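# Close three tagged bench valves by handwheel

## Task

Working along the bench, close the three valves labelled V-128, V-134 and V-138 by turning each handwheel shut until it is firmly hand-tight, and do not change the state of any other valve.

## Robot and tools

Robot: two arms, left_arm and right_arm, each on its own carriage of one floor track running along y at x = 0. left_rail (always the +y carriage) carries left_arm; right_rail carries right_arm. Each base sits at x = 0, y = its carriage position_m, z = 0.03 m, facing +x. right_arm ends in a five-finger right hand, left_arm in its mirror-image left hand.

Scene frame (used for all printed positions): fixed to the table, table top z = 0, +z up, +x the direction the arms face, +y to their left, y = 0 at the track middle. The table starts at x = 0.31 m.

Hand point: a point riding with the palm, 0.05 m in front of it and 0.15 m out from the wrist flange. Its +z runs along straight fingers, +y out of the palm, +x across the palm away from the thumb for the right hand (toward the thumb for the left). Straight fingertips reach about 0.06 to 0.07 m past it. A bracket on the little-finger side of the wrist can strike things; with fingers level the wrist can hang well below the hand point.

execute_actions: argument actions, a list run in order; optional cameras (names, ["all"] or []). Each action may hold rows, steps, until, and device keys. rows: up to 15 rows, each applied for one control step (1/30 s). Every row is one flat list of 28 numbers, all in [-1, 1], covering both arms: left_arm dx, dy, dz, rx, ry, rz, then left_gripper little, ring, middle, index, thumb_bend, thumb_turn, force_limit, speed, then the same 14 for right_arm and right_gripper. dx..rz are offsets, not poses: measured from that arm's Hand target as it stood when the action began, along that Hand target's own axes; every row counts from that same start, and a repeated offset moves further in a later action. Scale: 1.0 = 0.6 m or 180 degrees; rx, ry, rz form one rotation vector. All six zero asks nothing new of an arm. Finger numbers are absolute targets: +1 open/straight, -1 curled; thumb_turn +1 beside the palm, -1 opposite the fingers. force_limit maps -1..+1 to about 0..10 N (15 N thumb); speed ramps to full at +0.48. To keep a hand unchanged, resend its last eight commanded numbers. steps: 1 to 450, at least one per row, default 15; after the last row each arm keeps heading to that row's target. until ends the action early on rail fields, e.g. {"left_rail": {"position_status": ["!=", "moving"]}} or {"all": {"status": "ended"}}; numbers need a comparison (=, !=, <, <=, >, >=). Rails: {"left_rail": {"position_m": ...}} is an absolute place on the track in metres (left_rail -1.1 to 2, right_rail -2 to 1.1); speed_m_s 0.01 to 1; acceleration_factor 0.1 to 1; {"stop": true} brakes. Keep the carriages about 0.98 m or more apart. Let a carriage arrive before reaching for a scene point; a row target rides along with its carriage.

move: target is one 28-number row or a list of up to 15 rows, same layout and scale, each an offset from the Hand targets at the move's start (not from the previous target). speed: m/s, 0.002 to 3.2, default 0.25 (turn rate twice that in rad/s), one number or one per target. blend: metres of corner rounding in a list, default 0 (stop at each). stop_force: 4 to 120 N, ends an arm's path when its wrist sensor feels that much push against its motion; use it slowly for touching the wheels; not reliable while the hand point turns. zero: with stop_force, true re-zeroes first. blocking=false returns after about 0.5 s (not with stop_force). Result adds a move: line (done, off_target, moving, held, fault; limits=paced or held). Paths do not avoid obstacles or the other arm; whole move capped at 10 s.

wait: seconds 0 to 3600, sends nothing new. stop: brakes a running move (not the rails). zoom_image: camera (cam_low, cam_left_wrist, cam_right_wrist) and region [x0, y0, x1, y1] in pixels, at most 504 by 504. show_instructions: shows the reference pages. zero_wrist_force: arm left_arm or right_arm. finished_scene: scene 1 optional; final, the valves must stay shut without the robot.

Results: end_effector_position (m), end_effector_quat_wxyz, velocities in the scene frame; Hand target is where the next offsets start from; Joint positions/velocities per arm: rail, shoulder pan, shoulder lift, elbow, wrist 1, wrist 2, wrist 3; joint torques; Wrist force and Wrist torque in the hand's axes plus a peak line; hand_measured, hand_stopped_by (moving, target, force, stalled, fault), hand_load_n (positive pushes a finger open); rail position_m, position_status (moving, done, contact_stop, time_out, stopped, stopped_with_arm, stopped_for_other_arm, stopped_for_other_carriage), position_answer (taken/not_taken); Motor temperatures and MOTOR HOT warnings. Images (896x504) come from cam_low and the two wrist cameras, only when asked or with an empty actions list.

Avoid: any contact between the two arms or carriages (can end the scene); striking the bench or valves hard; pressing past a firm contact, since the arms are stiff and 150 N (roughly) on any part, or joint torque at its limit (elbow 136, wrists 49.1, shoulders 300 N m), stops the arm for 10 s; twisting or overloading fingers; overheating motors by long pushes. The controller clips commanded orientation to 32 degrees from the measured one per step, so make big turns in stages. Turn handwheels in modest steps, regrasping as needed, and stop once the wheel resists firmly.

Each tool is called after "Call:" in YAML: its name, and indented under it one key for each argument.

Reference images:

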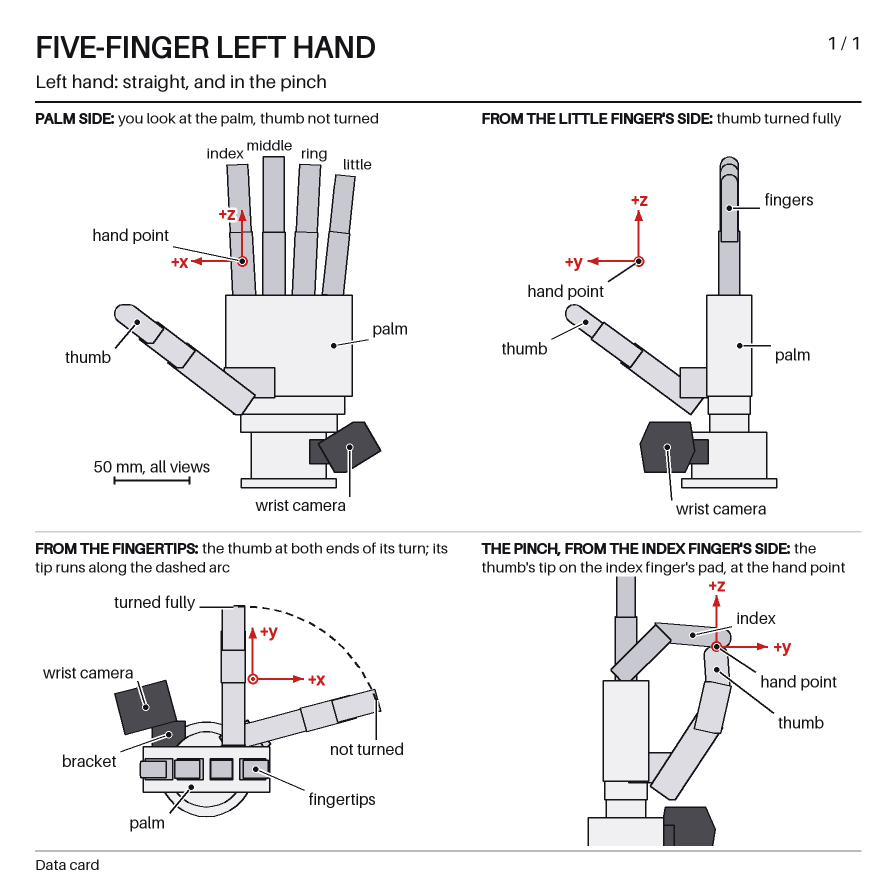

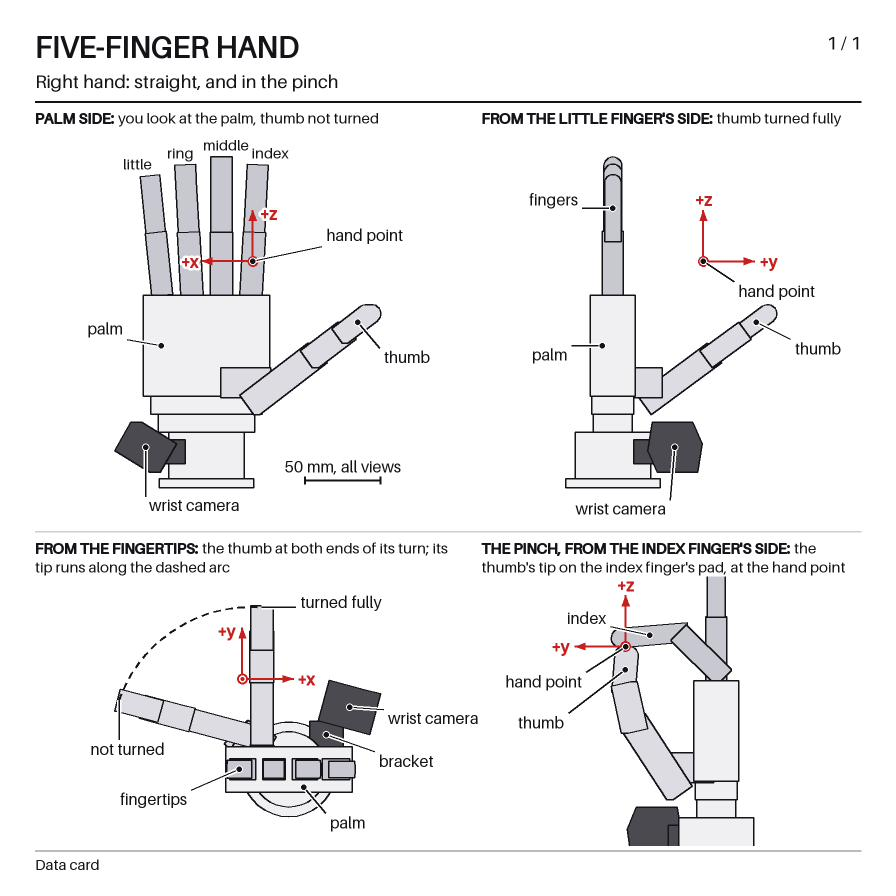

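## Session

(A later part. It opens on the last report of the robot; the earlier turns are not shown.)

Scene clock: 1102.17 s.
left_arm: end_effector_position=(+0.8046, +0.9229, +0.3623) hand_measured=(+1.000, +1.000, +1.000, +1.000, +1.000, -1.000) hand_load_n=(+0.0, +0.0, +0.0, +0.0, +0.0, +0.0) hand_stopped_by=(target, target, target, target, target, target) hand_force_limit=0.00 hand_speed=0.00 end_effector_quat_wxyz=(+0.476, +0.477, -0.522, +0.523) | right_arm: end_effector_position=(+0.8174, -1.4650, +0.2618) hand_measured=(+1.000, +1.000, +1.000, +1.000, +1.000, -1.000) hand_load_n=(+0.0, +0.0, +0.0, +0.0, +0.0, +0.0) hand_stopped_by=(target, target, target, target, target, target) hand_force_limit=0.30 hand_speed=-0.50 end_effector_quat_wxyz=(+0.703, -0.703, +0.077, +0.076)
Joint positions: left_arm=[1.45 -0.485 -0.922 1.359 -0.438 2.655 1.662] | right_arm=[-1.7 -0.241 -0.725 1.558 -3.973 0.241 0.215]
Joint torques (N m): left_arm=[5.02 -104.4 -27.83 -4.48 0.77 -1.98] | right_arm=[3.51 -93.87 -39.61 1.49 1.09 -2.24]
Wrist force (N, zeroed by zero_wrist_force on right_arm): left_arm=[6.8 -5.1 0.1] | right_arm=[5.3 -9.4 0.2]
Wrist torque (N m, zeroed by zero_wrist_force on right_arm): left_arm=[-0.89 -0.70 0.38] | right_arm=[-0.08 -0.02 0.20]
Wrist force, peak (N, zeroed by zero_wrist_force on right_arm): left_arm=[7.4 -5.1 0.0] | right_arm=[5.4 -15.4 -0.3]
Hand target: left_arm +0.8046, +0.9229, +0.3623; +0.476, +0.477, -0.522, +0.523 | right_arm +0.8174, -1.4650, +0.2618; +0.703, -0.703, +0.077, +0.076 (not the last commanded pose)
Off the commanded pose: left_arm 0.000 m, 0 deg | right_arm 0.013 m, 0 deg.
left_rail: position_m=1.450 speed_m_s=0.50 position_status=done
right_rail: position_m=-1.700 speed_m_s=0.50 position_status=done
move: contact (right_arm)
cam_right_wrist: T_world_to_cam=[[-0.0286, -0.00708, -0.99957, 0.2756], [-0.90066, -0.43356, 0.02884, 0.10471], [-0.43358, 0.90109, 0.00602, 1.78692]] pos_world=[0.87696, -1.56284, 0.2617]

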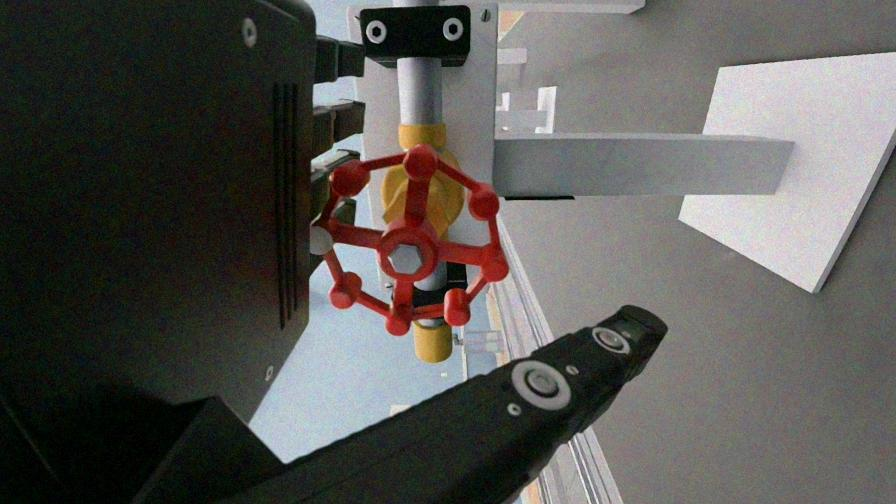

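Call:
move:
  target:
    - [0,0,0,0,0,0,1,1,1,1,1,-1,0,0,0,-0.007,0,0,0,0,1,1,1,1,1,-1,0.3,-0.5]
    - [0,0,0,0,0,0,1,1,1,1,1,-1,0,0,0.0035,-0.007,0,0,0,0,1,1,1,1,1,-1,0.3,-0.5]
  speed: 0.02

Call:
move:
  target: [0,0,0,0,0,0,1,1,1,1,1,-1,0,0,0,0.025,0,0,0,0,1,1,1,1,1,-1,0.3,-0.5]
  speed: 0.01
  stop_force: 18
  cameras: ["cam_right_wrist"]

Call:
zoom_image:
  camera: "cam_right_wrist"
  region: [260, 100, 460, 300]

Scene clock: 1111.80 s.
left_arm: end_effector_position=(+0.8046, +0.9229, +0.3623) hand_measured=(+1.000, +1.000, +1.000, +1.000, +1.000, -1.000) hand_load_n=(+0.0, +0.0, +0.0, +0.0, +0.0, -0.5) hand_stopped_by=(target, target, target, target, target, target) hand_force_limit=0.00 hand_speed=0.00 end_effector_quat_wxyz=(+0.476, +0.477, -0.522, +0.523) | right_arm: end_effector_position=(+0.8202, -1.4650, +0.2655) hand_measured=(+1.000, +1.000, +1.000, +1.000, +1.000, -1.000) hand_load_n=(+0.0, +0.0, +0.0, +0.0, +0.0, +0.0) hand_stopped_by=(target, target, target, target, target, target) hand_force_limit=0.30 hand_speed=-0.50 end_effector_quat_wxyz=(+0.703, -0.703, +0.077, +0.076)
Joint positions: left_arm=[1.45 -0.485 -0.922 1.359 -0.438 2.655 1.662] | right_arm=[-1.7 -0.24 -0.726 1.551 -3.965 0.24 0.216]
Joint torques (N m): left_arm=[5.77 -104.68 -27.86 -4.49 0.76 -1.82] | right_arm=[3.41 -78.92 -47.31 2.12 -3.21 -1.59]
Wrist force (N, zeroed by zero_wrist_force on right_arm): left_arm=[6.9 -5.0 0.0] | right_arm=[0.2 1.3 -0.3]
Wrist torque (N m, zeroed by zero_wrist_force on right_arm): left_arm=[-0.89 -0.73 0.39] | right_arm=[0.21 -0.03 0.10]
Wrist force, peak (N, zeroed by zero_wrist_force on right_arm): left_arm=[7.2 -5.3 0.3] | right_arm=[5.5 -9.7 -0.2]
Hand target: left_arm +0.8046, +0.9229, +0.3623; +0.476, +0.477, -0.522, +0.523 | right_arm +0.8204, -1.4650, +0.2655; +0.703, -0.703, +0.077, +0.076
Off the commanded pose: left_arm 0.000 m, 0 deg | right_arm 0.000 m, 0 deg.
left_rail: position_m=1.450 speed_m_s=0.50 position_status=done
right_rail: position_m=-1.700 speed_m_s=0.50 position_status=done
move: done

Scene clock: 1113.73 s.
left_arm: end_effector_position=(+0.8046, +0.9229, +0.3623) hand_measured=(+1.000, +1.000, +1.000, +1.000, +1.000, -1.000) hand_load_n=(+0.0, +0.0, +0.0, +0.0, +0.0, +0.0) hand_stopped_by=(target, target, target, target, target, target) hand_force_limit=0.00 hand_speed=0.00 end_effector_quat_wxyz=(+0.476, +0.477, -0.522, +0.523) | right_arm: end_effector_position=(+0.8194, -1.4650, +0.2608) hand_measured=(+1.000, +1.000, +1.000, +1.000, +1.000, -1.000) hand_load_n=(+0.0, -0.5, +0.0, +0.0, +0.0, +0.0) hand_stopped_by=(target, target, target, target, target, target) hand_force_limit=0.30 hand_speed=-0.50 end_effector_quat_wxyz=(+0.703, -0.703, +0.077, +0.076)
Joint positions: left_arm=[1.45 -0.485 -0.922 1.359 -0.438 2.655 1.662] | right_arm=[-1.7 -0.241 -0.722 1.553 -3.972 0.24 0.215]
Joint torques (N m): left_arm=[4.87 -104.81 -27.34 -4.64 0.47 -1.96] | right_arm=[3.23 -84.49 -40.55 1.82 -4.16 -2.09]
Wrist force (N, zeroed by zero_wrist_force on right_arm): left_arm=[7.1 -4.4 -0.1] | right_arm=[-9.7 -14.9 0.0]
Wrist torque (N m, zeroed by zero_wrist_force on right_arm): left_arm=[-0.78 -0.74 0.37] | right_arm=[0.08 -0.06 -0.52]
Wrist force, peak (N, zeroed by zero_wrist_force on right_arm): left_arm=[7.1 -5.5 -0.2] | right_arm=[-10.7 -22.0 -1.1]
Hand target: left_arm +0.8046, +0.9229, +0.3623; +0.476, +0.477, -0.522, +0.523 | right_arm +0.8194, -1.4650, +0.2608; +0.703, -0.703, +0.077, +0.076 (not the last commanded pose)
Off the commanded pose: left_arm 0.000 m, 0 deg | right_arm 0.010 m, 0 deg.
left_rail: position_m=1.450 speed_m_s=0.50 position_status=done
right_rail: position_m=-1.700 speed_m_s=0.50 position_status=done
move: contact (right_arm)
cam_right_wrist: T_world_to_cam=[[-0.02846, -0.00713, -0.99957, 0.27447], [-0.90065, -0.4336, 0.02874, 0.10649], [-0.43362, 0.90108, 0.00592, 1.78783]] pos_world=[0.87896, -1.56284, 0.2607]

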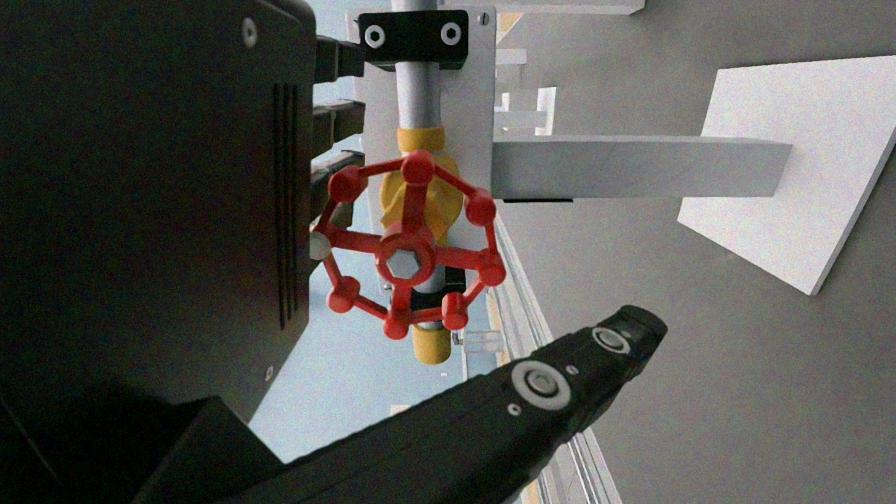

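Scaled by 2.520.

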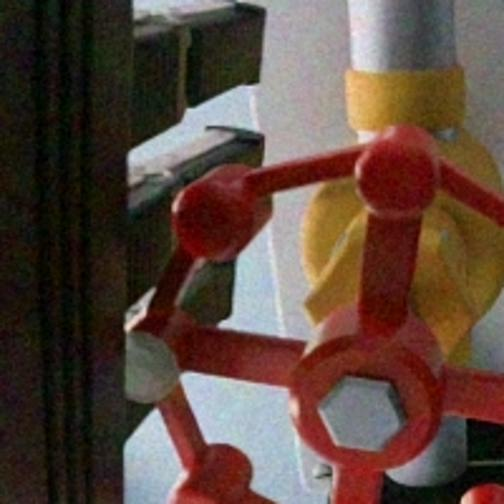

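Call:
move:
  target: [0,0,0,0,0,0,1,1,1,1,1,-1,0,0,-0.0057,-0.0035,0,0,0,0.0556,1,1,1,1,1,-1,0.3,-0.5]
  speed: 0.01
  stop_force: 60
  cameras: ["cam_right_wrist"]

Call:
zoom_image:
  camera: "cam_right_wrist"
  region: [260, 100, 560, 400]

Scene clock: 1137.03 s.
left_arm: end_effector_position=(+0.8046, +0.9229, +0.3623) hand_measured=(+1.000, +1.000, +1.000, +1.000, +1.000, -1.000) hand_load_n=(+0.0, +0.0, +0.0, +0.0, +0.0, +0.0) hand_stopped_by=(target, target, target, target, target, target) hand_force_limit=0.00 hand_speed=0.00 end_effector_quat_wxyz=(+0.476, +0.477, -0.522, +0.523) | right_arm: end_effector_position=(+0.8165, -1.4650, +0.2636) hand_measured=(+1.000, +1.000, +1.000, +1.000, +1.000, -1.000) hand_load_n=(+0.0, +0.0, +0.0, +0.0, +0.0, +0.0) hand_stopped_by=(target, target, target, target, target, target) hand_force_limit=0.30 hand_speed=-0.50 end_effector_quat_wxyz=(+0.694, -0.693, +0.138, +0.137)
Joint positions: left_arm=[1.45 -0.485 -0.922 1.359 -0.438 2.655 1.662] | right_arm=[-1.7 -0.239 -0.709 1.539 -3.971 0.239 0.39]
Joint torques (N m): left_arm=[4.03 -104.81 -27.33 -4.4 0.66 -2] | right_arm=[2.04 -62.48 -40.45 -2.48 -4.46 0.72]
Wrist force (N, zeroed by zero_wrist_force on right_arm): left_arm=[7.0 -4.9 -0.1] | right_arm=[-13.8 -16.0 -0.2]
Wrist torque (N m, zeroed by zero_wrist_force on right_arm): left_arm=[-0.85 -0.73 0.38] | right_arm=[0.03 -0.09 -0.93]
Wrist force, peak (N, zeroed by zero_wrist_force on right_arm): left_arm=[7.3 -5.2 0.1] | right_arm=[-14.1 -16.1 -0.4]
Hand target: left_arm +0.8046, +0.9229, +0.3623; +0.476, +0.477, -0.522, +0.523 | right_arm +0.8165, -1.4650, +0.2636; +0.694, -0.693, +0.138, +0.137
Off the commanded pose: left_arm 0.000 m, 0 deg | right_arm 0.000 m, 0 deg.
left_rail: position_m=1.450 speed_m_s=0.50 position_status=done
right_rail: position_m=-1.700 speed_m_s=0.50 position_status=done
move: done
cam_right_wrist: T_world_to_cam=[[-0.20179, -0.00708, -0.9794, 0.41343], [-0.88189, -0.43371, 0.18483, 0.04713], [-0.42609, 0.90102, 0.08127, 1.76045]] pos_world=[0.8751, -1.56284, 0.25312]

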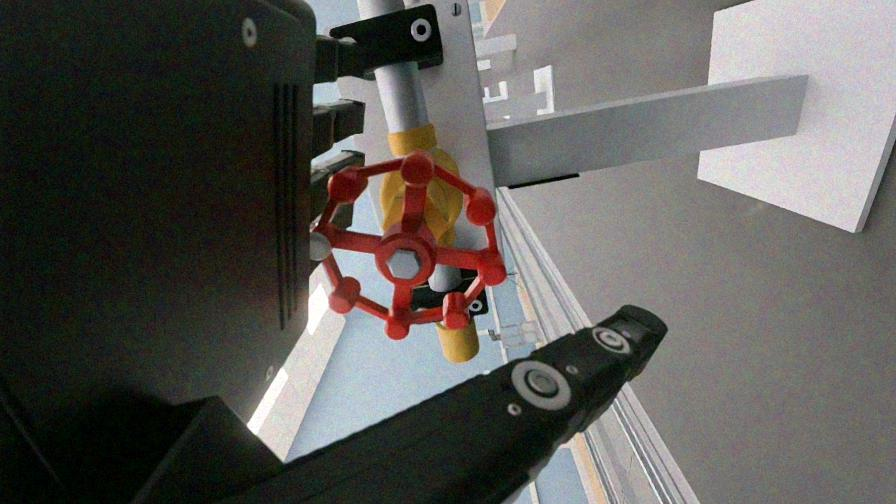

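Scaled by 1.680.

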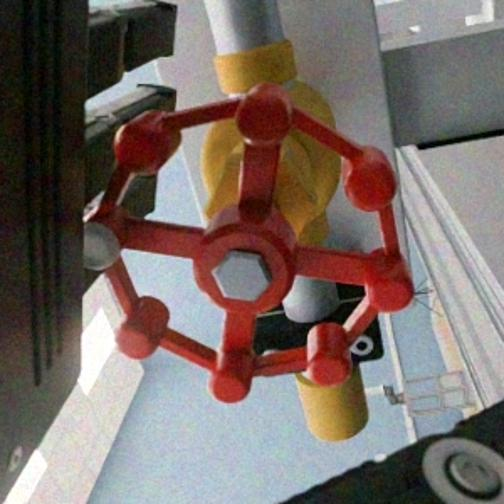

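Call:
move:
  target:
    - [0,0,0,0,0,0,1,1,1,1,1,-1,0,0,-0.00829,-0.00567,0,0,0,0.0833,1,1,1,1,1,-1,0.3,-0.5]
    - [0,0,0,0,0,0,1,1,1,1,1,-1,0,0,-0.01484,-0.01328,0,0,0,0.1667,1,1,1,1,1,-1,0.3,-0.5]
    - [0,0,0,0,0,0,1,1,1,1,1,-1,0,0,-0.01919,-0.02234,0,0,0,0.25,1,1,1,1,1,-1,0.3,-0.5]
    - [0,0,0,0,0,0,1,1,1,1,1,-1,0,0,-0.02105,-0.03221,0,0,0,0.3333,1,1,1,1,1,-1,0.3,-0.5]
  speed: 0.09
  blend: [0.002,0.002,0.002,0]
  stop_force: 60
  cameras: ["cam_right_wrist"]

Call:
zoom_image:
  camera: "cam_right_wrist"
  region: [260, 100, 560, 400]

Scene clock: 1156.00 s.
left_arm: end_effector_position=(+0.8046, +0.9229, +0.3623) hand_measured=(+1.000, +1.000, +1.000, +1.000, +1.000, -1.000) hand_load_n=(+0.0, +0.0, +0.0, +0.0, +0.0, +0.0) hand_stopped_by=(target, target, target, target, target, target) hand_force_limit=0.00 hand_speed=0.00 end_effector_quat_wxyz=(+0.476, +0.477, -0.522, +0.523) | right_arm: end_effector_position=(+0.8122, -1.4650, +0.2863) hand_measured=(+1.000, +1.000, +1.000, +1.000, +1.000, -1.000) hand_load_n=(+0.0, +0.0, +0.0, +0.0, +0.0, +0.0) hand_stopped_by=(target, target, target, target, target, target) hand_force_limit=0.30 hand_speed=-0.50 end_effector_quat_wxyz=(+0.532, -0.532, +0.466, +0.466)
Joint positions: left_arm=[1.45 -0.485 -0.922 1.359 -0.438 2.655 1.662] | right_arm=[-1.7 -0.237 -0.646 1.514 -4.008 0.236 1.437]
Joint torques (N m): left_arm=[2.96 -104.02 -28.13 -4.48 0.41 -2.12] | right_arm=[-14.44 -80.38 -42.6 -1.61 2.78 1.32]
Wrist force (N, zeroed by zero_wrist_force on right_arm): left_arm=[6.8 -5.0 0.1] | right_arm=[0.9 -1.1 0.1]
Wrist torque (N m, zeroed by zero_wrist_force on right_arm): left_arm=[-0.89 -0.71 0.38] | right_arm=[-0.01 -0.28 0.02]
Wrist force, peak (N, zeroed by zero_wrist_force on right_arm): left_arm=[7.0 -5.5 0.2] | right_arm=[-10.1 -29.0 0.0]
Hand target: left_arm +0.8046, +0.9229, +0.3623; +0.476, +0.477, -0.522, +0.523 | right_arm +0.8122, -1.4650, +0.2863; +0.532, -0.532, +0.466, +0.466
Off the commanded pose: left_arm 0.000 m, 0 deg | right_arm 0.000 m, 0 deg.
left_rail: position_m=1.450 speed_m_s=0.50 position_status=done
right_rail: position_m=-1.700 speed_m_s=0.50 position_status=done
move: done
cam_right_wrist: T_world_to_cam=[[-0.94904, -0.00699, -0.31509, 0.85157], [-0.28096, -0.43426, 0.85585, -0.64178], [-0.14281, 0.90076, 0.41017, 1.43211]] pos_world=[0.83238, -1.56274, 0.23018]

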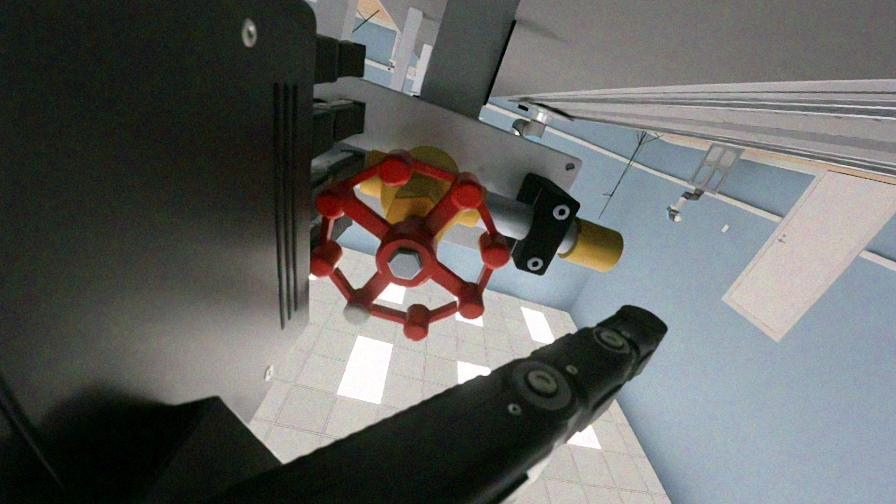

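Scaled by 1.680.

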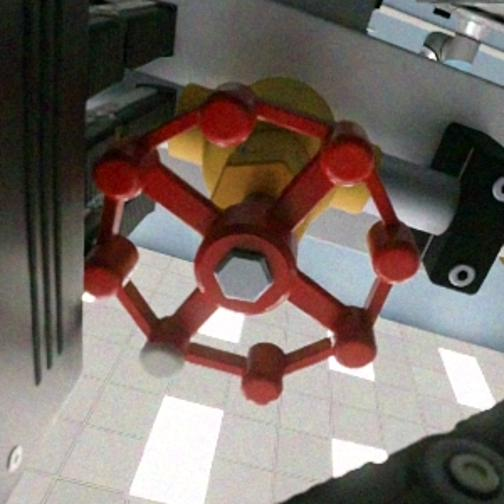

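Call:
move:
  target:
    - [0,0,0,0,0,0,1,1,1,1,1,-1,0,0,0,-0.0167,0,0,0,0,1,1,1,1,1,-1,0.3,-0.5]
    - [0,0,0,0,0,0,1,1,1,1,1,-1,0,0,0,-0.0167,-0.0617,0,0,0,1,1,1,1,1,-1,0.3,-0.5]
    - [0,0,0,0,0,0,1,1,1,1,1,-1,0,0,0.0025,-0.0148,-0.0617,0,0,-0.0744,1,1,1,1,1,-1,0.3,-0.5]
  speed: 0.05
  cameras: ["cam_right_wrist"]

Call:
zoom_image:
  camera: "cam_right_wrist"
  region: [260, 100, 560, 400]

Scene clock: 1195.37 s.
left_arm: end_effector_position=(+0.8046, +0.9229, +0.3623) hand_measured=(+1.000, +1.000, +1.000, +1.000, +1.000, -1.000) hand_load_n=(+0.0, +0.0, +0.0, +0.0, +0.0, -0.5) hand_stopped_by=(target, target, target, target, target, target) hand_force_limit=0.00 hand_speed=0.00 end_effector_quat_wxyz=(+0.476, +0.477, -0.522, +0.523) | right_arm: end_effector_position=(+0.8212, -1.5020, +0.2860) hand_measured=(+1.000, +1.000, +1.000, +1.000, +1.000, -1.000) hand_load_n=(+0.0, +0.0, +0.0, +0.0, +0.0, +0.0) hand_stopped_by=(target, target, target, target, target, target) hand_force_limit=0.30 hand_speed=-0.50 end_effector_quat_wxyz=(+0.583, -0.582, +0.401, +0.401)
Joint positions: left_arm=[1.45 -0.485 -0.922 1.359 -0.438 2.655 1.662] | right_arm=[-1.7 -0.274 -0.649 1.479 -3.971 0.274 1.204]
Joint torques (N m): left_arm=[2.68 -104.73 -27.61 -4.32 0.27 -1.87] | right_arm=[2.95 -104.35 -13.84 3.58 -2.26 -2.19]
Wrist force (N, zeroed by zero_wrist_force on right_arm): left_arm=[6.8 -5.0 0.1] | right_arm=[1.6 0.0 -0.5]
Wrist torque (N m, zeroed by zero_wrist_force on right_arm): left_arm=[-0.88 -0.70 0.38] | right_arm=[0.07 -0.26 0.37]
Wrist force, peak (N, zeroed by zero_wrist_force on right_arm): left_arm=[7.3 -5.2 -0.1] | right_arm=[1.7 -0.6 0.0]
Hand target: left_arm +0.8046, +0.9229, +0.3623; +0.476, +0.477, -0.522, +0.523 | right_arm +0.8212, -1.5020, +0.2860; +0.583, -0.582, +0.401, +0.401
Off the commanded pose: left_arm 0.000 m, 0 deg | right_arm 0.000 m, 0 deg.
left_rail: position_m=1.450 speed_m_s=0.50 position_status=done
right_rail: position_m=-1.700 speed_m_s=0.50 position_status=done
move: done
cam_right_wrist: T_world_to_cam=[[-0.85037, -0.00695, -0.52614, 0.83918], [-0.47144, -0.43404, 0.76769, -0.47313], [-0.2337, 0.90087, 0.36582, 1.5544]] pos_world=[0.85382, -1.59984, 0.23611]

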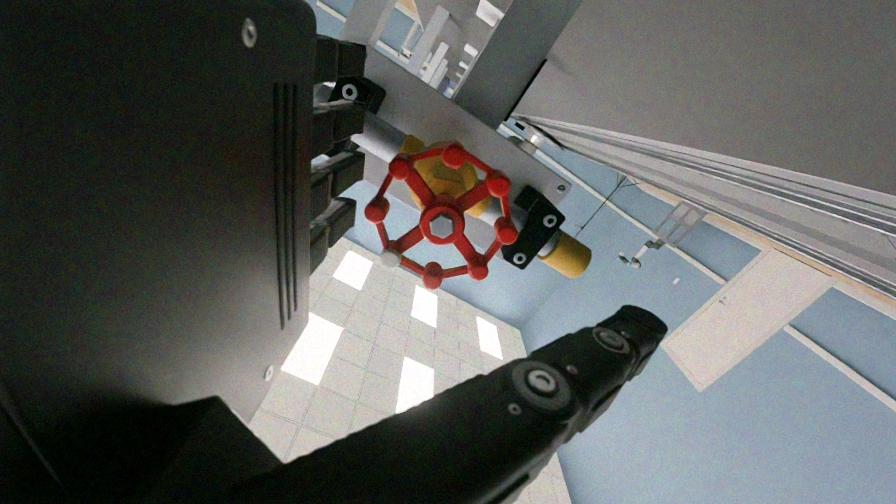

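Scaled by 1.680.

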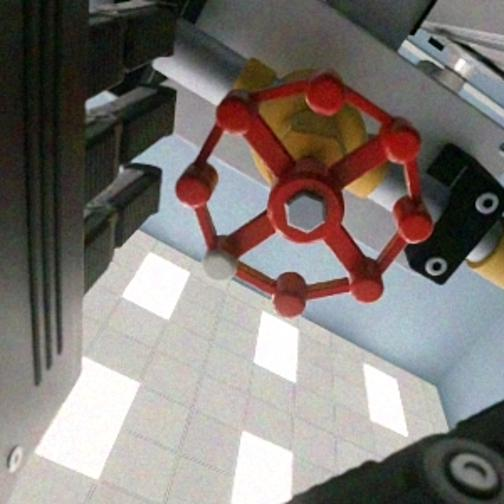

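Call:
zero_wrist_force:
  arm: "right_arm"

Call:
move:
  target: [0,0,0,0,0,0,1,1,1,1,1,-1,0,0,0.0013,0.0333,0,0,0,0,1,1,1,1,1,-1,0.3,-0.5]
  speed: 0.01
  stop_force: 20
  cameras: ["cam_right_wrist"]

Call:
zoom_image:
  camera: "cam_right_wrist"
  region: [260, 100, 560, 400]

Wrist force sensor zeroed.

Scene clock: 1206.30 s.
left_arm: end_effector_position=(+0.8046, +0.9229, +0.3623) hand_measured=(+1.000, +1.000, +1.000, +1.000, +1.000, -1.000) hand_load_n=(+0.0, +0.0, +0.0, +0.0, +0.0, -0.5) hand_stopped_by=(target, target, target, target, target, target) hand_force_limit=0.00 hand_speed=0.00 end_effector_quat_wxyz=(+0.476, +0.477, -0.522, +0.523) | right_arm: end_effector_position=(+0.8074, -1.5020, +0.2801) hand_measured=(+1.000, +1.000, +1.000, +1.000, +1.000, -1.000) hand_load_n=(+0.0, +0.0, +1.0, +0.5, +0.0, -0.5) hand_stopped_by=(target, target, target, target, target, target) hand_force_limit=0.30 hand_speed=-0.50 end_effector_quat_wxyz=(+0.583, -0.582, +0.401, +0.401)
Joint positions: left_arm=[1.45 -0.485 -0.922 1.359 -0.438 2.655 1.662] | right_arm=[-1.7 -0.279 -0.657 1.513 -3.997 0.278 1.204]
Joint torques (N m): left_arm=[1.38 -104.78 -27.41 -4.47 0.31 -2.06] | right_arm=[8.6 -79.99 -36.57 0.41 5.08 -2.59]
Wrist force (N, zeroed by zero_wrist_force on right_arm): left_arm=[7.0 -5.1 0.0] | right_arm=[5.3 -17.7 0.5]
Wrist torque (N m, zeroed by zero_wrist_force on right_arm): left_arm=[-0.90 -0.73 0.40] | right_arm=[0.49 0.17 0.08]
Wrist force, peak (N, zeroed by zero_wrist_force on right_arm): left_arm=[7.4 -5.1 -0.1] | right_arm=[4.7 -27.3 0.6]
Hand target: left_arm +0.8046, +0.9229, +0.3623; +0.476, +0.477, -0.522, +0.523 | right_arm +0.8074, -1.5020, +0.2801; +0.583, -0.582, +0.401, +0.401 (not the last commanded pose)
Off the commanded pose: left_arm 0.000 m, 0 deg | right_arm 0.005 m, 0 deg.
left_rail: position_m=1.450 speed_m_s=0.50 position_status=done
right_rail: position_m=-1.700 speed_m_s=0.50 position_status=done
move: contact (right_arm)
cam_right_wrist: T_world_to_cam=[[-0.8503, -0.00672, -0.52626, 0.82466], [-0.47162, -0.43407, 0.76756, -0.47497], [-0.2336, 0.90085, 0.36592, 1.55321]] pos_world=[0.84002, -1.59984, 0.23021]

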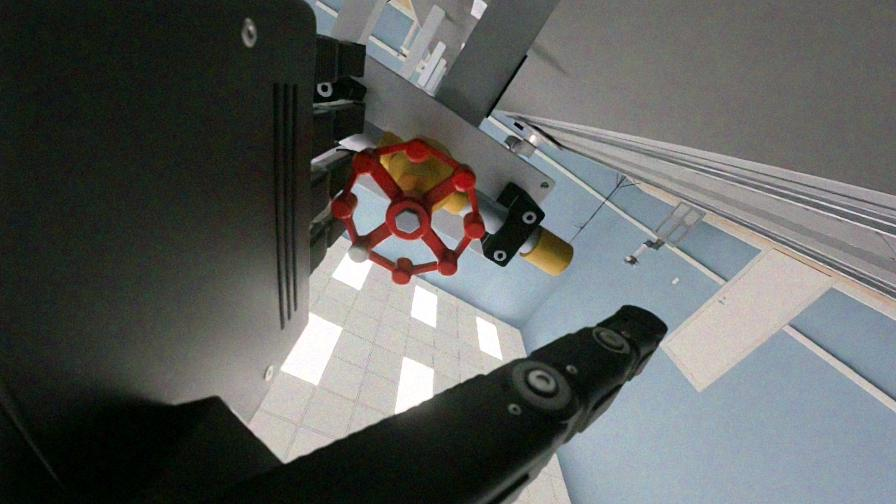

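Scaled by 1.680.

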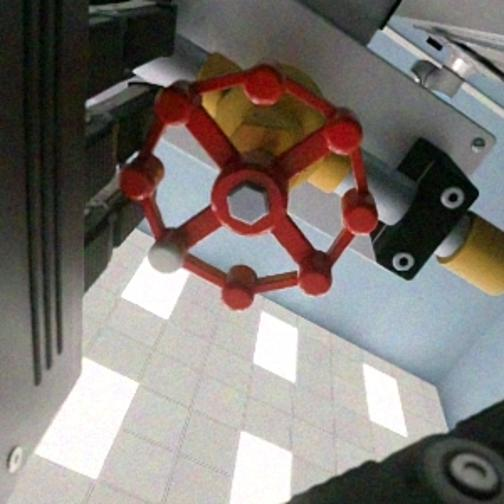

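Call:
move:
  target:
    - [0,0,0,0,0,0,1,1,1,1,1,-1,0,0,-0.00695,-0.00385,0,0,0,0.0556,1,1,1,1,1,-1,0.3,-0.5]
    - [0,0,0,0,0,0,1,1,1,1,1,-1,0,0,-0.01314,-0.00884,0,0,0,0.1111,1,1,1,1,1,-1,0.3,-0.5]
    - [0,0,0,0,0,0,1,1,1,1,1,-1,0,0,-0.01836,-0.01483,0,0,0,0.1667,1,1,1,1,1,-1,0.3,-0.5]
  speed: 0.05
  blend: [0.001,0.001,0]
  stop_force: 60
  cameras: ["cam_right_wrist"]

Call:
zoom_image:
  camera: "cam_right_wrist"
  region: [260, 100, 560, 400]

Scene clock: 1219.50 s.
left_arm: end_effector_position=(+0.8046, +0.9229, +0.3623) hand_measured=(+1.000, +1.000, +1.000, +1.000, +1.000, -1.000) hand_load_n=(+0.0, +0.0, +0.0, +0.0, +0.0, -0.5) hand_stopped_by=(target, target, target, target, target, target) hand_force_limit=0.00 hand_speed=0.00 end_effector_quat_wxyz=(+0.476, +0.477, -0.522, +0.523) | right_arm: end_effector_position=(+0.8118, -1.5020, +0.2935) hand_measured=(+1.000, +1.000, +1.000, +1.000, +1.000, -1.000) hand_load_n=(+0.0, +0.0, +0.5, +0.0, +0.0, +0.0) hand_stopped_by=(target, target, target, target, target, target) hand_force_limit=0.30 hand_speed=-0.50 end_effector_quat_wxyz=(+0.459, -0.459, +0.538, +0.538)
Joint positions: left_arm=[1.45 -0.485 -0.922 1.359 -0.438 2.655 1.662] | right_arm=[-1.7 -0.282 -0.642 1.53 -4.029 0.281 1.727]
Joint torques (N m): left_arm=[0.28 -104.36 -27.78 -4.42 0.15 -1.75] | right_arm=[-8.65 -72.14 -33.12 -4.95 7.31 1.06]
Wrist force (N, zeroed by zero_wrist_force on right_arm): left_arm=[6.8 -5.0 -0.1] | right_arm=[-14.0 -16.1 0.2]
Wrist torque (N m, zeroed by zero_wrist_force on right_arm): left_arm=[-0.88 -0.70 0.38] | right_arm=[0.39 -0.54 -1.25]
Wrist force, peak (N, zeroed by zero_wrist_force on right_arm): left_arm=[7.2 -5.4 -0.1] | right_arm=[-14.8 -16.5 0.2]
Hand target: left_arm +0.8046, +0.9229, +0.3623; +0.476, +0.477, -0.522, +0.523 | right_arm +0.8118, -1.5020, +0.2935; +0.459, -0.459, +0.538, +0.538
Off the commanded pose: left_arm 0.000 m, 0 deg | right_arm 0.000 m, 0 deg.
left_rail: position_m=1.450 speed_m_s=0.50 position_status=done
right_rail: position_m=-1.700 speed_m_s=0.50 position_status=done
move: done
cam_right_wrist: T_world_to_cam=[[-0.99951, -0.00682, -0.0305, 0.81095], [-0.02451, -0.4344, 0.90038, -0.88563], [-0.01939, 0.90069, 0.43402, 1.35523]] pos_world=[0.81512, -1.59984, 0.23393]

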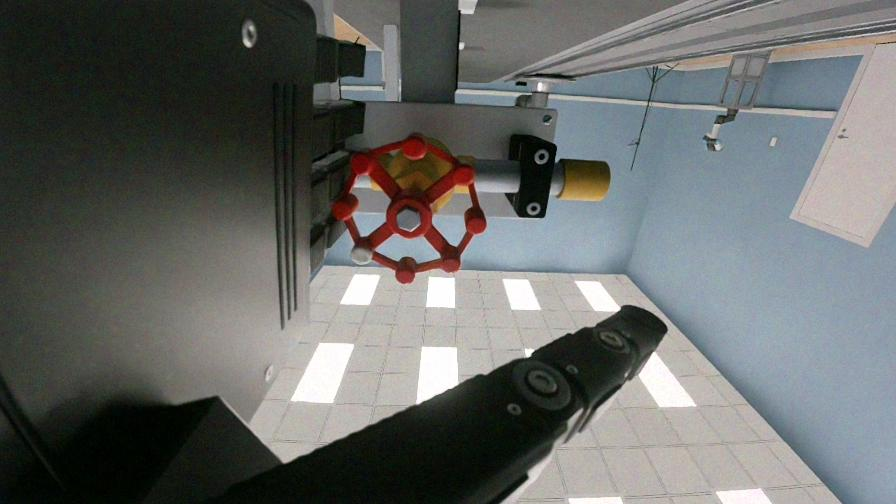

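Scaled by 1.680.

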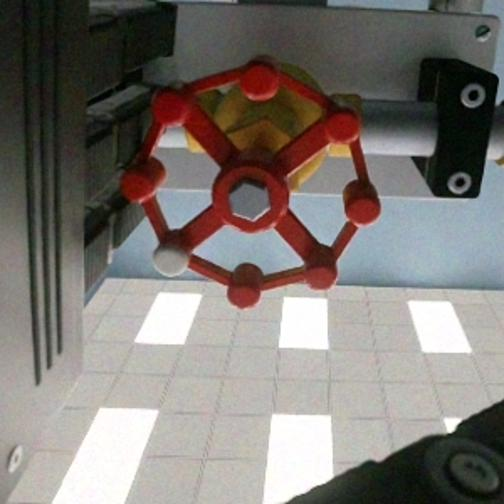

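Call:
move:
  target:
    - [0,0,0,0,0,0,1,1,1,1,1,-1,0,0,-0.01011,-0.00616,0,0,0,0.0833,1,1,1,1,1,-1,0.3,-0.5]
    - [0,0,0,0,0,0,1,1,1,1,1,-1,0,0,-0.01829,-0.01473,0,0,0,0.1667,1,1,1,1,1,-1,0.3,-0.5]
    - [0,0,0,0,0,0,1,1,1,1,1,-1,0,0,-0.02398,-0.02512,0,0,0,0.25,1,1,1,1,1,-1,0.3,-0.5]
    - [0,0,0,0,0,0,1,1,1,1,1,-1,0,0,-0.02677,-0.03663,0,0,0,0.3333,1,1,1,1,1,-1,0.3,-0.5]
    - [0,0,0,0,0,0,1,1,1,1,1,-1,0,0,-0.0265,-0.04847,0,0,0,0.4167,1,1,1,1,1,-1,0.3,-0.5]
    - [0,0,0,0,0,0,1,1,1,1,1,-1,0,0,-0.02317,-0.05983,0,0,0,0.5,1,1,1,1,1,-1,0.3,-0.5]
  speed: 0.1
  blend: [0.001,0.001,0.001,0.001,0.001,0]
  stop_force: 50
  cameras: ["cam_right_wrist"]

Call:
zoom_image:
  camera: "cam_right_wrist"
  region: [260, 100, 560, 400]

Scene clock: 1238.10 s.
left_arm: end_effector_position=(+0.8046, +0.9229, +0.3623) hand_measured=(+1.000, +1.000, +1.000, +1.000, +1.000, -1.000) hand_load_n=(+0.0, +0.0, +0.0, +0.0, +0.0, -0.5) hand_stopped_by=(target, target, target, target, target, target) hand_force_limit=0.00 hand_speed=0.00 end_effector_quat_wxyz=(+0.476, +0.477, -0.522, +0.523) | right_arm: end_effector_position=(+0.8494, -1.5021, +0.3016) hand_measured=(+1.000, +1.000, +1.000, +1.000, +1.000, -1.000) hand_load_n=(+0.0, +0.0, +1.5, +1.0, +0.0, +0.0) hand_stopped_by=(target, target, target, target, target, target) hand_force_limit=0.30 hand_speed=-0.50 end_effector_quat_wxyz=(-0.056, +0.056, +0.705, +0.705)
Joint positions: left_arm=[1.45 -0.485 -0.922 1.359 -0.438 2.655 1.662] | right_arm=[-1.7 -0.301 -0.689 1.665 -4.116 0.301 3.298]
Joint torques (N m): left_arm=[0.07 -104.13 -27.95 -4.42 0.14 -1.96] | right_arm=[-15.49 -131.37 -48.11 0.93 3.53 -0.05]
Wrist force (N, zeroed by zero_wrist_force on right_arm): left_arm=[6.8 -5.0 0.1] | right_arm=[-16.3 -47.3 1.7]
Wrist torque (N m, zeroed by zero_wrist_force on right_arm): left_arm=[-0.88 -0.70 0.37] | right_arm=[1.01 -0.35 -1.91]
Wrist force, peak (N, zeroed by zero_wrist_force on right_arm): left_arm=[7.3 -5.2 0.2] | right_arm=[-18.4 -48.0 -0.1]
Hand target: left_arm +0.8046, +0.9229, +0.3623; +0.476, +0.477, -0.522, +0.523 | right_arm +0.8494, -1.5021, +0.3016; -0.056, +0.056, +0.705, +0.705
Off the commanded pose: left_arm 0.000 m, 0 deg | right_arm 0.000 m, 0 deg.
left_rail: position_m=1.450 speed_m_s=0.50 position_status=done
right_rail: position_m=-1.700 speed_m_s=0.50 position_status=done
move: done
cam_right_wrist: T_world_to_cam=[[-0.03048, -0.00793, 0.9995, -0.28664], [0.90027, -0.43466, 0.02401, -1.41362], [0.43426, 0.90056, 0.02039, 1.09168]] pos_world=[0.78983, -1.59984, 0.29818]

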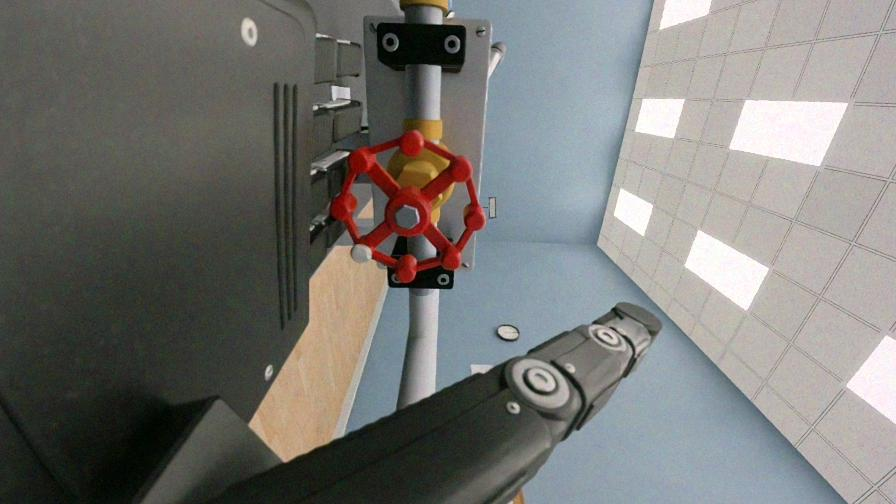

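Scaled by 1.680.

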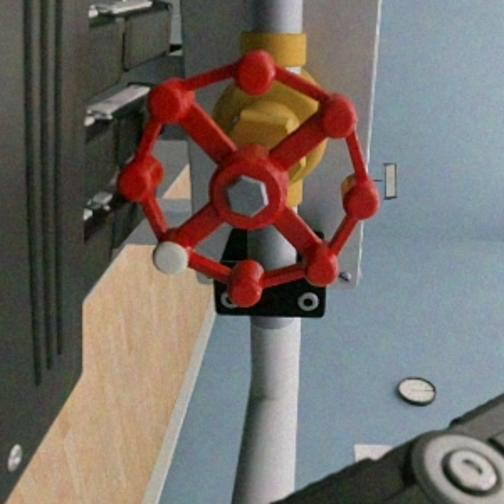

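Call:
move:
  target:
    - [0,0,0,0,0,0,1,1,1,1,1,-1,0,0,-0.00413,-0.00367,0,0,0,0.0278,1,1,1,1,1,-1,0.3,-0.5]
    - [0,0,0,0,0,0,1,1,1,1,1,-1,0,0,-0.01372,-0.01068,0,0,0,0.1111,1,1,1,1,1,-1,0.3,-0.5]
    - [0,0,0,0,0,0,1,1,1,1,1,-1,0,0,-0.02115,-0.01995,0,0,0,0.1944,1,1,1,1,1,-1,0.3,-0.5]
    - [0,0,0,0,0,0,1,1,1,1,1,-1,0,0,-0.02593,-0.03083,0,0,0,0.2778,1,1,1,1,1,-1,0.3,-0.5]
    - [0,0,0,0,0,0,1,1,1,1,1,-1,0,0,-0.02775,-0.04257,0,0,0,0.3611,1,1,1,1,1,-1,0.3,-0.5]
    - [0,0,0,0,0,0,1,1,1,1,1,-1,0,0,-0.02645,-0.05438,0,0,0,0.4444,1,1,1,1,1,-1,0.3,-0.5]
    - [0,0,0,0,0,0,1,1,1,1,1,-1,0,0,-0.0239,-0.0619,0,0,0,0.5,1,1,1,1,1,-1,0.3,-0.5]
  speed: 0.1
  blend: [0.001,0.001,0.001,0.001,0.001,0.001,0]
  stop_force: 50
  cameras: ["cam_right_wrist"]

Call:
zoom_image:
  camera: "cam_right_wrist"
  region: [260, 100, 560, 400]

Scene clock: 1262.30 s.
left_arm: end_effector_position=(+0.8046, +0.9229, +0.3623) hand_measured=(+1.000, +1.000, +1.000, +1.000, +1.000, -1.000) hand_load_n=(+0.0, +0.0, +0.0, +0.0, +0.0, -0.5) hand_stopped_by=(target, target, target, target, target, target) hand_force_limit=0.00 hand_speed=0.00 end_effector_quat_wxyz=(+0.476, +0.477, -0.522, +0.523) | right_arm: end_effector_position=(+0.8578, -1.5020, +0.2627) hand_measured=(+1.000, +1.000, +1.000, +1.000, +1.000, -1.000) hand_load_n=(+0.0, +0.0, +3.0, +1.0, +0.0, +0.5) hand_stopped_by=(target, target, target, target, target, target) hand_force_limit=0.30 hand_speed=-0.50 end_effector_quat_wxyz=(+0.538, -0.538, -0.459, -0.459)
Joint positions: left_arm=[1.45 -0.485 -0.922 1.359 -0.438 2.655 1.662] | right_arm=[-1.7 -0.304 -0.77 1.689 -4.059 0.303 4.869]
Joint torques (N m): left_arm=[-0.56 -103.96 -27.72 -4.44 0.08 -1.89] | right_arm=[-13.32 -80.63 -69.28 6.67 -24.55 -0.46]
Wrist force (N, zeroed by zero_wrist_force on right_arm): left_arm=[6.8 -4.8 0.1] | right_arm=[-19.2 -74.1 1.4]
Wrist torque (N m, zeroed by zero_wrist_force on right_arm): left_arm=[-0.86 -0.69 0.37] | right_arm=[2.08 -0.19 -2.53]
Wrist force, peak (N, zeroed by zero_wrist_force on right_arm): left_arm=[7.3 -5.1 -0.2] | right_arm=[-19.1 -74.4 1.7]
Hand target: left_arm +0.8046, +0.9229, +0.3623; +0.476, +0.477, -0.522, +0.523 | right_arm +0.8578, -1.5020, +0.2627; +0.538, -0.538, -0.459, -0.459
Off the commanded pose: left_arm 0.000 m, 0 deg | right_arm 0.000 m, 0 deg.
left_rail: position_m=1.450 speed_m_s=0.50 position_status=done
right_rail: position_m=-1.700 speed_m_s=0.50 position_status=done
move: done
cam_right_wrist: T_world_to_cam=[[0.9995, -0.00814, 0.03056, -0.87673], [0.02401, -0.43366, -0.90076, -0.4241], [0.02059, 0.90104, -0.43325, 1.56351]] pos_world=[0.85428, -1.59984, 0.32217]

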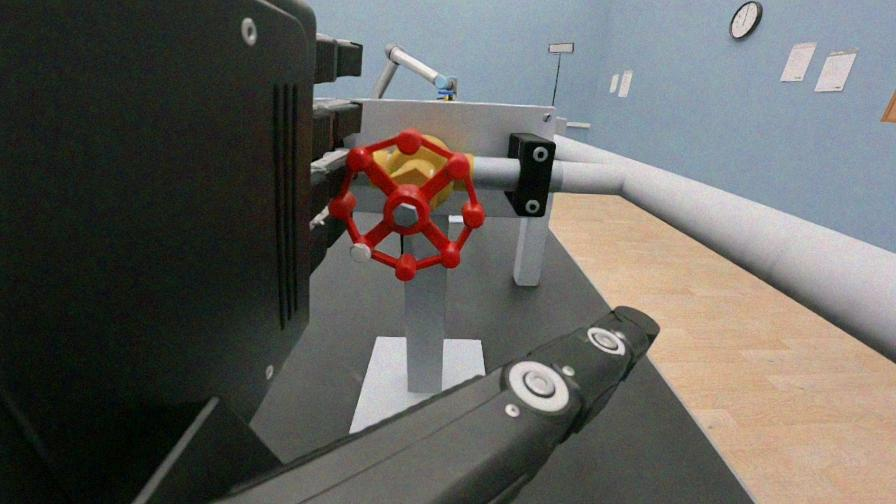

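Scaled by 1.680.

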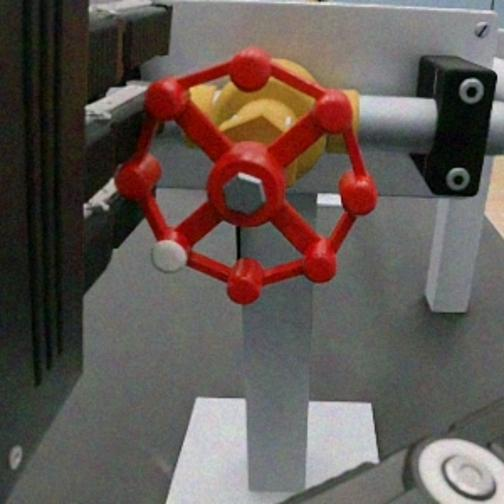

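Call:
move:
  target:
    - [0,0,0,0,0,0,1,1,1,1,1,-1,0,0,-0.0021,-0.00562,0,0,0,0.0278,1,1,1,1,1,-1,0.3,-0.5]
    - [0,0,0,0,0,0,1,1,1,1,1,-1,0,0,-0.01128,-0.01263,0,0,0,0.1111,1,1,1,1,1,-1,0.3,-0.5]
    - [0,0,0,0,0,0,1,1,1,1,1,-1,0,0,-0.01833,-0.0218,0,0,0,0.1944,1,1,1,1,1,-1,0.3,-0.5]
    - [0,0,0,0,0,0,1,1,1,1,1,-1,0,0,-0.02277,-0.03248,0,0,0,0.2778,1,1,1,1,1,-1,0.3,-0.5]
    - [0,0,0,0,0,0,1,1,1,1,1,-1,0,0,-0.0243,-0.04393,0,0,0,0.3611,1,1,1,1,1,-1,0.3,-0.5]
  speed: 0.1
  blend: [0.001,0.001,0.001,0.001,0]
  stop_force: 50
  cameras: ["cam_right_wrist"]

Call:
zoom_image:
  camera: "cam_right_wrist"
  region: [260, 100, 560, 400]

Scene clock: 1277.83 s.
left_arm: end_effector_position=(+0.8046, +0.9229, +0.3623) hand_measured=(+1.000, +1.000, +1.000, +1.000, +1.000, -1.000) hand_load_n=(+0.0, +0.0, +0.0, +0.0, +0.0, -0.5) hand_stopped_by=(target, target, target, target, target, target) hand_force_limit=0.00 hand_speed=0.00 end_effector_quat_wxyz=(+0.476, +0.477, -0.522, +0.523) | right_arm: end_effector_position=(+0.8546, -1.5021, +0.2619) hand_measured=(+1.000, +1.000, +1.000, +1.000, +1.000, -1.000) hand_load_n=(+0.0, +0.0, +0.5, +0.5, +0.0, +0.5) hand_stopped_by=(target, target, target, target, target, target) hand_force_limit=0.30 hand_speed=-0.50 end_effector_quat_wxyz=(+0.556, -0.555, -0.437, -0.438)
Joint positions: left_arm=[1.45 -0.485 -0.922 1.359 -0.438 2.655 1.662] | right_arm=[-1.7 -0.304 -0.774 1.69 -4.051 0.303 4.943]
Joint torques (N m): left_arm=[-1.4 -103.68 -28.31 -4.45 0.08 -2.04] | right_arm=[-20.33 -67.6 -20.3 2.34 -4.48 -3.17]
Wrist force (N, zeroed by zero_wrist_force on right_arm): left_arm=[6.7 -4.7 0.0] | right_arm=[-6.3 -23.7 1.0]
Wrist torque (N m, zeroed by zero_wrist_force on right_arm): left_arm=[-0.83 -0.68 0.36] | right_arm=[0.45 0.24 -0.85]
Wrist force, peak (N, zeroed by zero_wrist_force on right_arm): left_arm=[7.3 -5.1 0.1] | right_arm=[-19.3 -74.6 1.7]
Hand target: left_arm +0.8046, +0.9229, +0.3623; +0.476, +0.477, -0.522, +0.523 | right_arm +0.8546, -1.5021, +0.2619; +0.556, -0.555, -0.437, -0.438 (not the last commanded pose)
Off the commanded pose: left_arm 0.000 m, 0 deg | right_arm 0.027 m, 60 deg.
left_rail: position_m=1.450 speed_m_s=0.50 position_status=done
right_rail: position_m=-1.700 speed_m_s=0.50 position_status=done
move: contact (right_arm); path passed 0 of 5 targets
cam_right_wrist: T_world_to_cam=[[0.99879, -0.00845, -0.04835, -0.85281], [-0.04724, -0.43223, -0.90052, -0.36169], [-0.01329, 0.90172, -0.43211, 1.59296]] pos_world=[0.85586, -1.59994, 0.3214]

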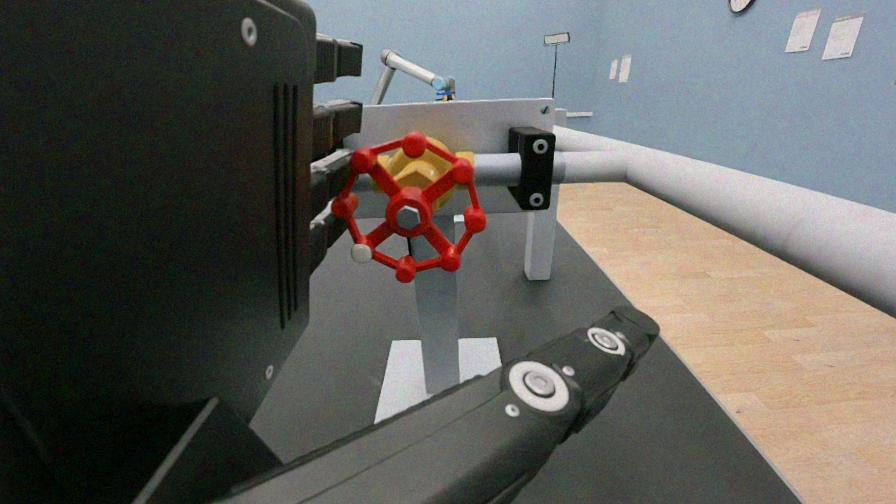

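Scaled by 1.680.

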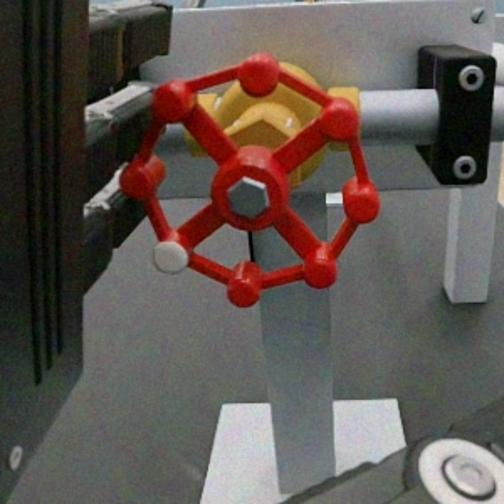

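Call:
move:
  target:
    - [0,0,0,0,0,0,1,1,1,1,1,-1,0,0,-0.00952,-0.00622,0,0,0,0.08333,1,1,1,1,1,-1,0.3,-0.5]
    - [0,0,0,0,0,0,1,1,1,1,1,-1,0,0,-0.01742,-0.01477,0,0,0,0.16667,1,1,1,1,1,-1,0.3,-0.5]
    - [0,0,0,0,0,0,1,1,1,1,1,-1,0,0,-0.02283,-0.02507,0,0,0,0.25,1,1,1,1,1,-1,0.3,-0.5]
    - [0,0,0,0,0,0,1,1,1,1,1,-1,0,0,-0.0254,-0.03642,0,0,0,0.33333,1,1,1,1,1,-1,0.3,-0.5]
  blend: 0.001
  speed: 0.1
  stop_force: 60
  cameras: ["cam_right_wrist"]

Scene clock: 1308.57 s.
left_arm: end_effector_position=(+0.8046, +0.9229, +0.3623) hand_measured=(+1.000, +1.000, +1.000, +1.000, +1.000, -1.000) hand_load_n=(+0.0, +0.0, +0.0, +0.0, +0.0, +0.0) hand_stopped_by=(target, target, target, target, target, target) hand_force_limit=0.00 hand_speed=0.00 end_effector_quat_wxyz=(+0.476, +0.477, -0.522, +0.523) | right_arm: end_effector_position=(+0.8298, -1.5020, +0.2523) hand_measured=(+1.000, +1.000, +1.000, +1.000, +1.000, -1.000) hand_load_n=(+0.0, +0.0, +0.5, +1.0, +0.0, +0.0) hand_stopped_by=(target, target, target, target, target, target) hand_force_limit=0.30 hand_speed=-0.50 end_effector_quat_wxyz=(+0.700, -0.699, -0.101, -0.101)
Joint positions: left_arm=[1.45 -0.485 -0.922 1.359 -0.438 2.655 1.662] | right_arm=[-1.7 -0.29 -0.749 1.599 -3.985 0.289 5.99]
Joint torques (N m): left_arm=[-1.25 -103.41 -27.39 -4.44 0.08 -2.25] | right_arm=[0.57 -54.48 -43.6 -2.04 -9.82 0.23]
Wrist force (N, zeroed by zero_wrist_force on right_arm): left_arm=[6.7 -5.1 -0.1] | right_arm=[-17.3 -30.7 1.2]
Wrist torque (N m, zeroed by zero_wrist_force on right_arm): left_arm=[-0.90 -0.69 0.37] | right_arm=[0.87 -0.33 -1.69]
Wrist force, peak (N, zeroed by zero_wrist_force on right_arm): left_arm=[7.2 -5.2 -0.4] | right_arm=[-17.5 -30.8 1.0]
Hand target: left_arm +0.8046, +0.9229, +0.3623; +0.476, +0.477, -0.522, +0.523 | right_arm +0.8298, -1.5020, +0.2523; +0.700, -0.699, -0.101, -0.101
Off the commanded pose: left_arm 0.000 m, 0 deg | right_arm 0.000 m, 0 deg.
left_rail: position_m=1.450 speed_m_s=0.50 position_status=done
right_rail: position_m=-1.700 speed_m_s=0.50 position_status=done
move: done
cam_right_wrist: T_world_to_cam=[[0.4575, -0.00624, -0.88919, -0.16392], [-0.80301, -0.4324, -0.41013, 0.13155], [-0.38192, 0.90166, -0.20284, 1.83639]] pos_world=[0.88199, -1.59993, 0.28068]

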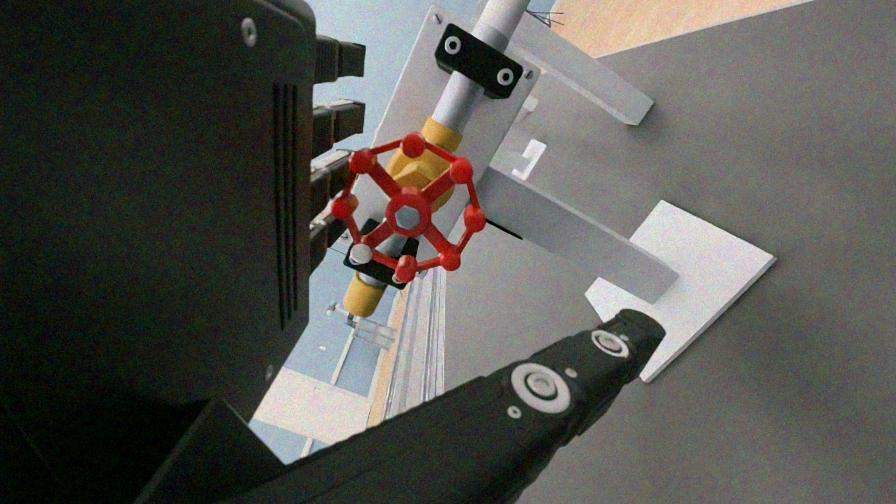

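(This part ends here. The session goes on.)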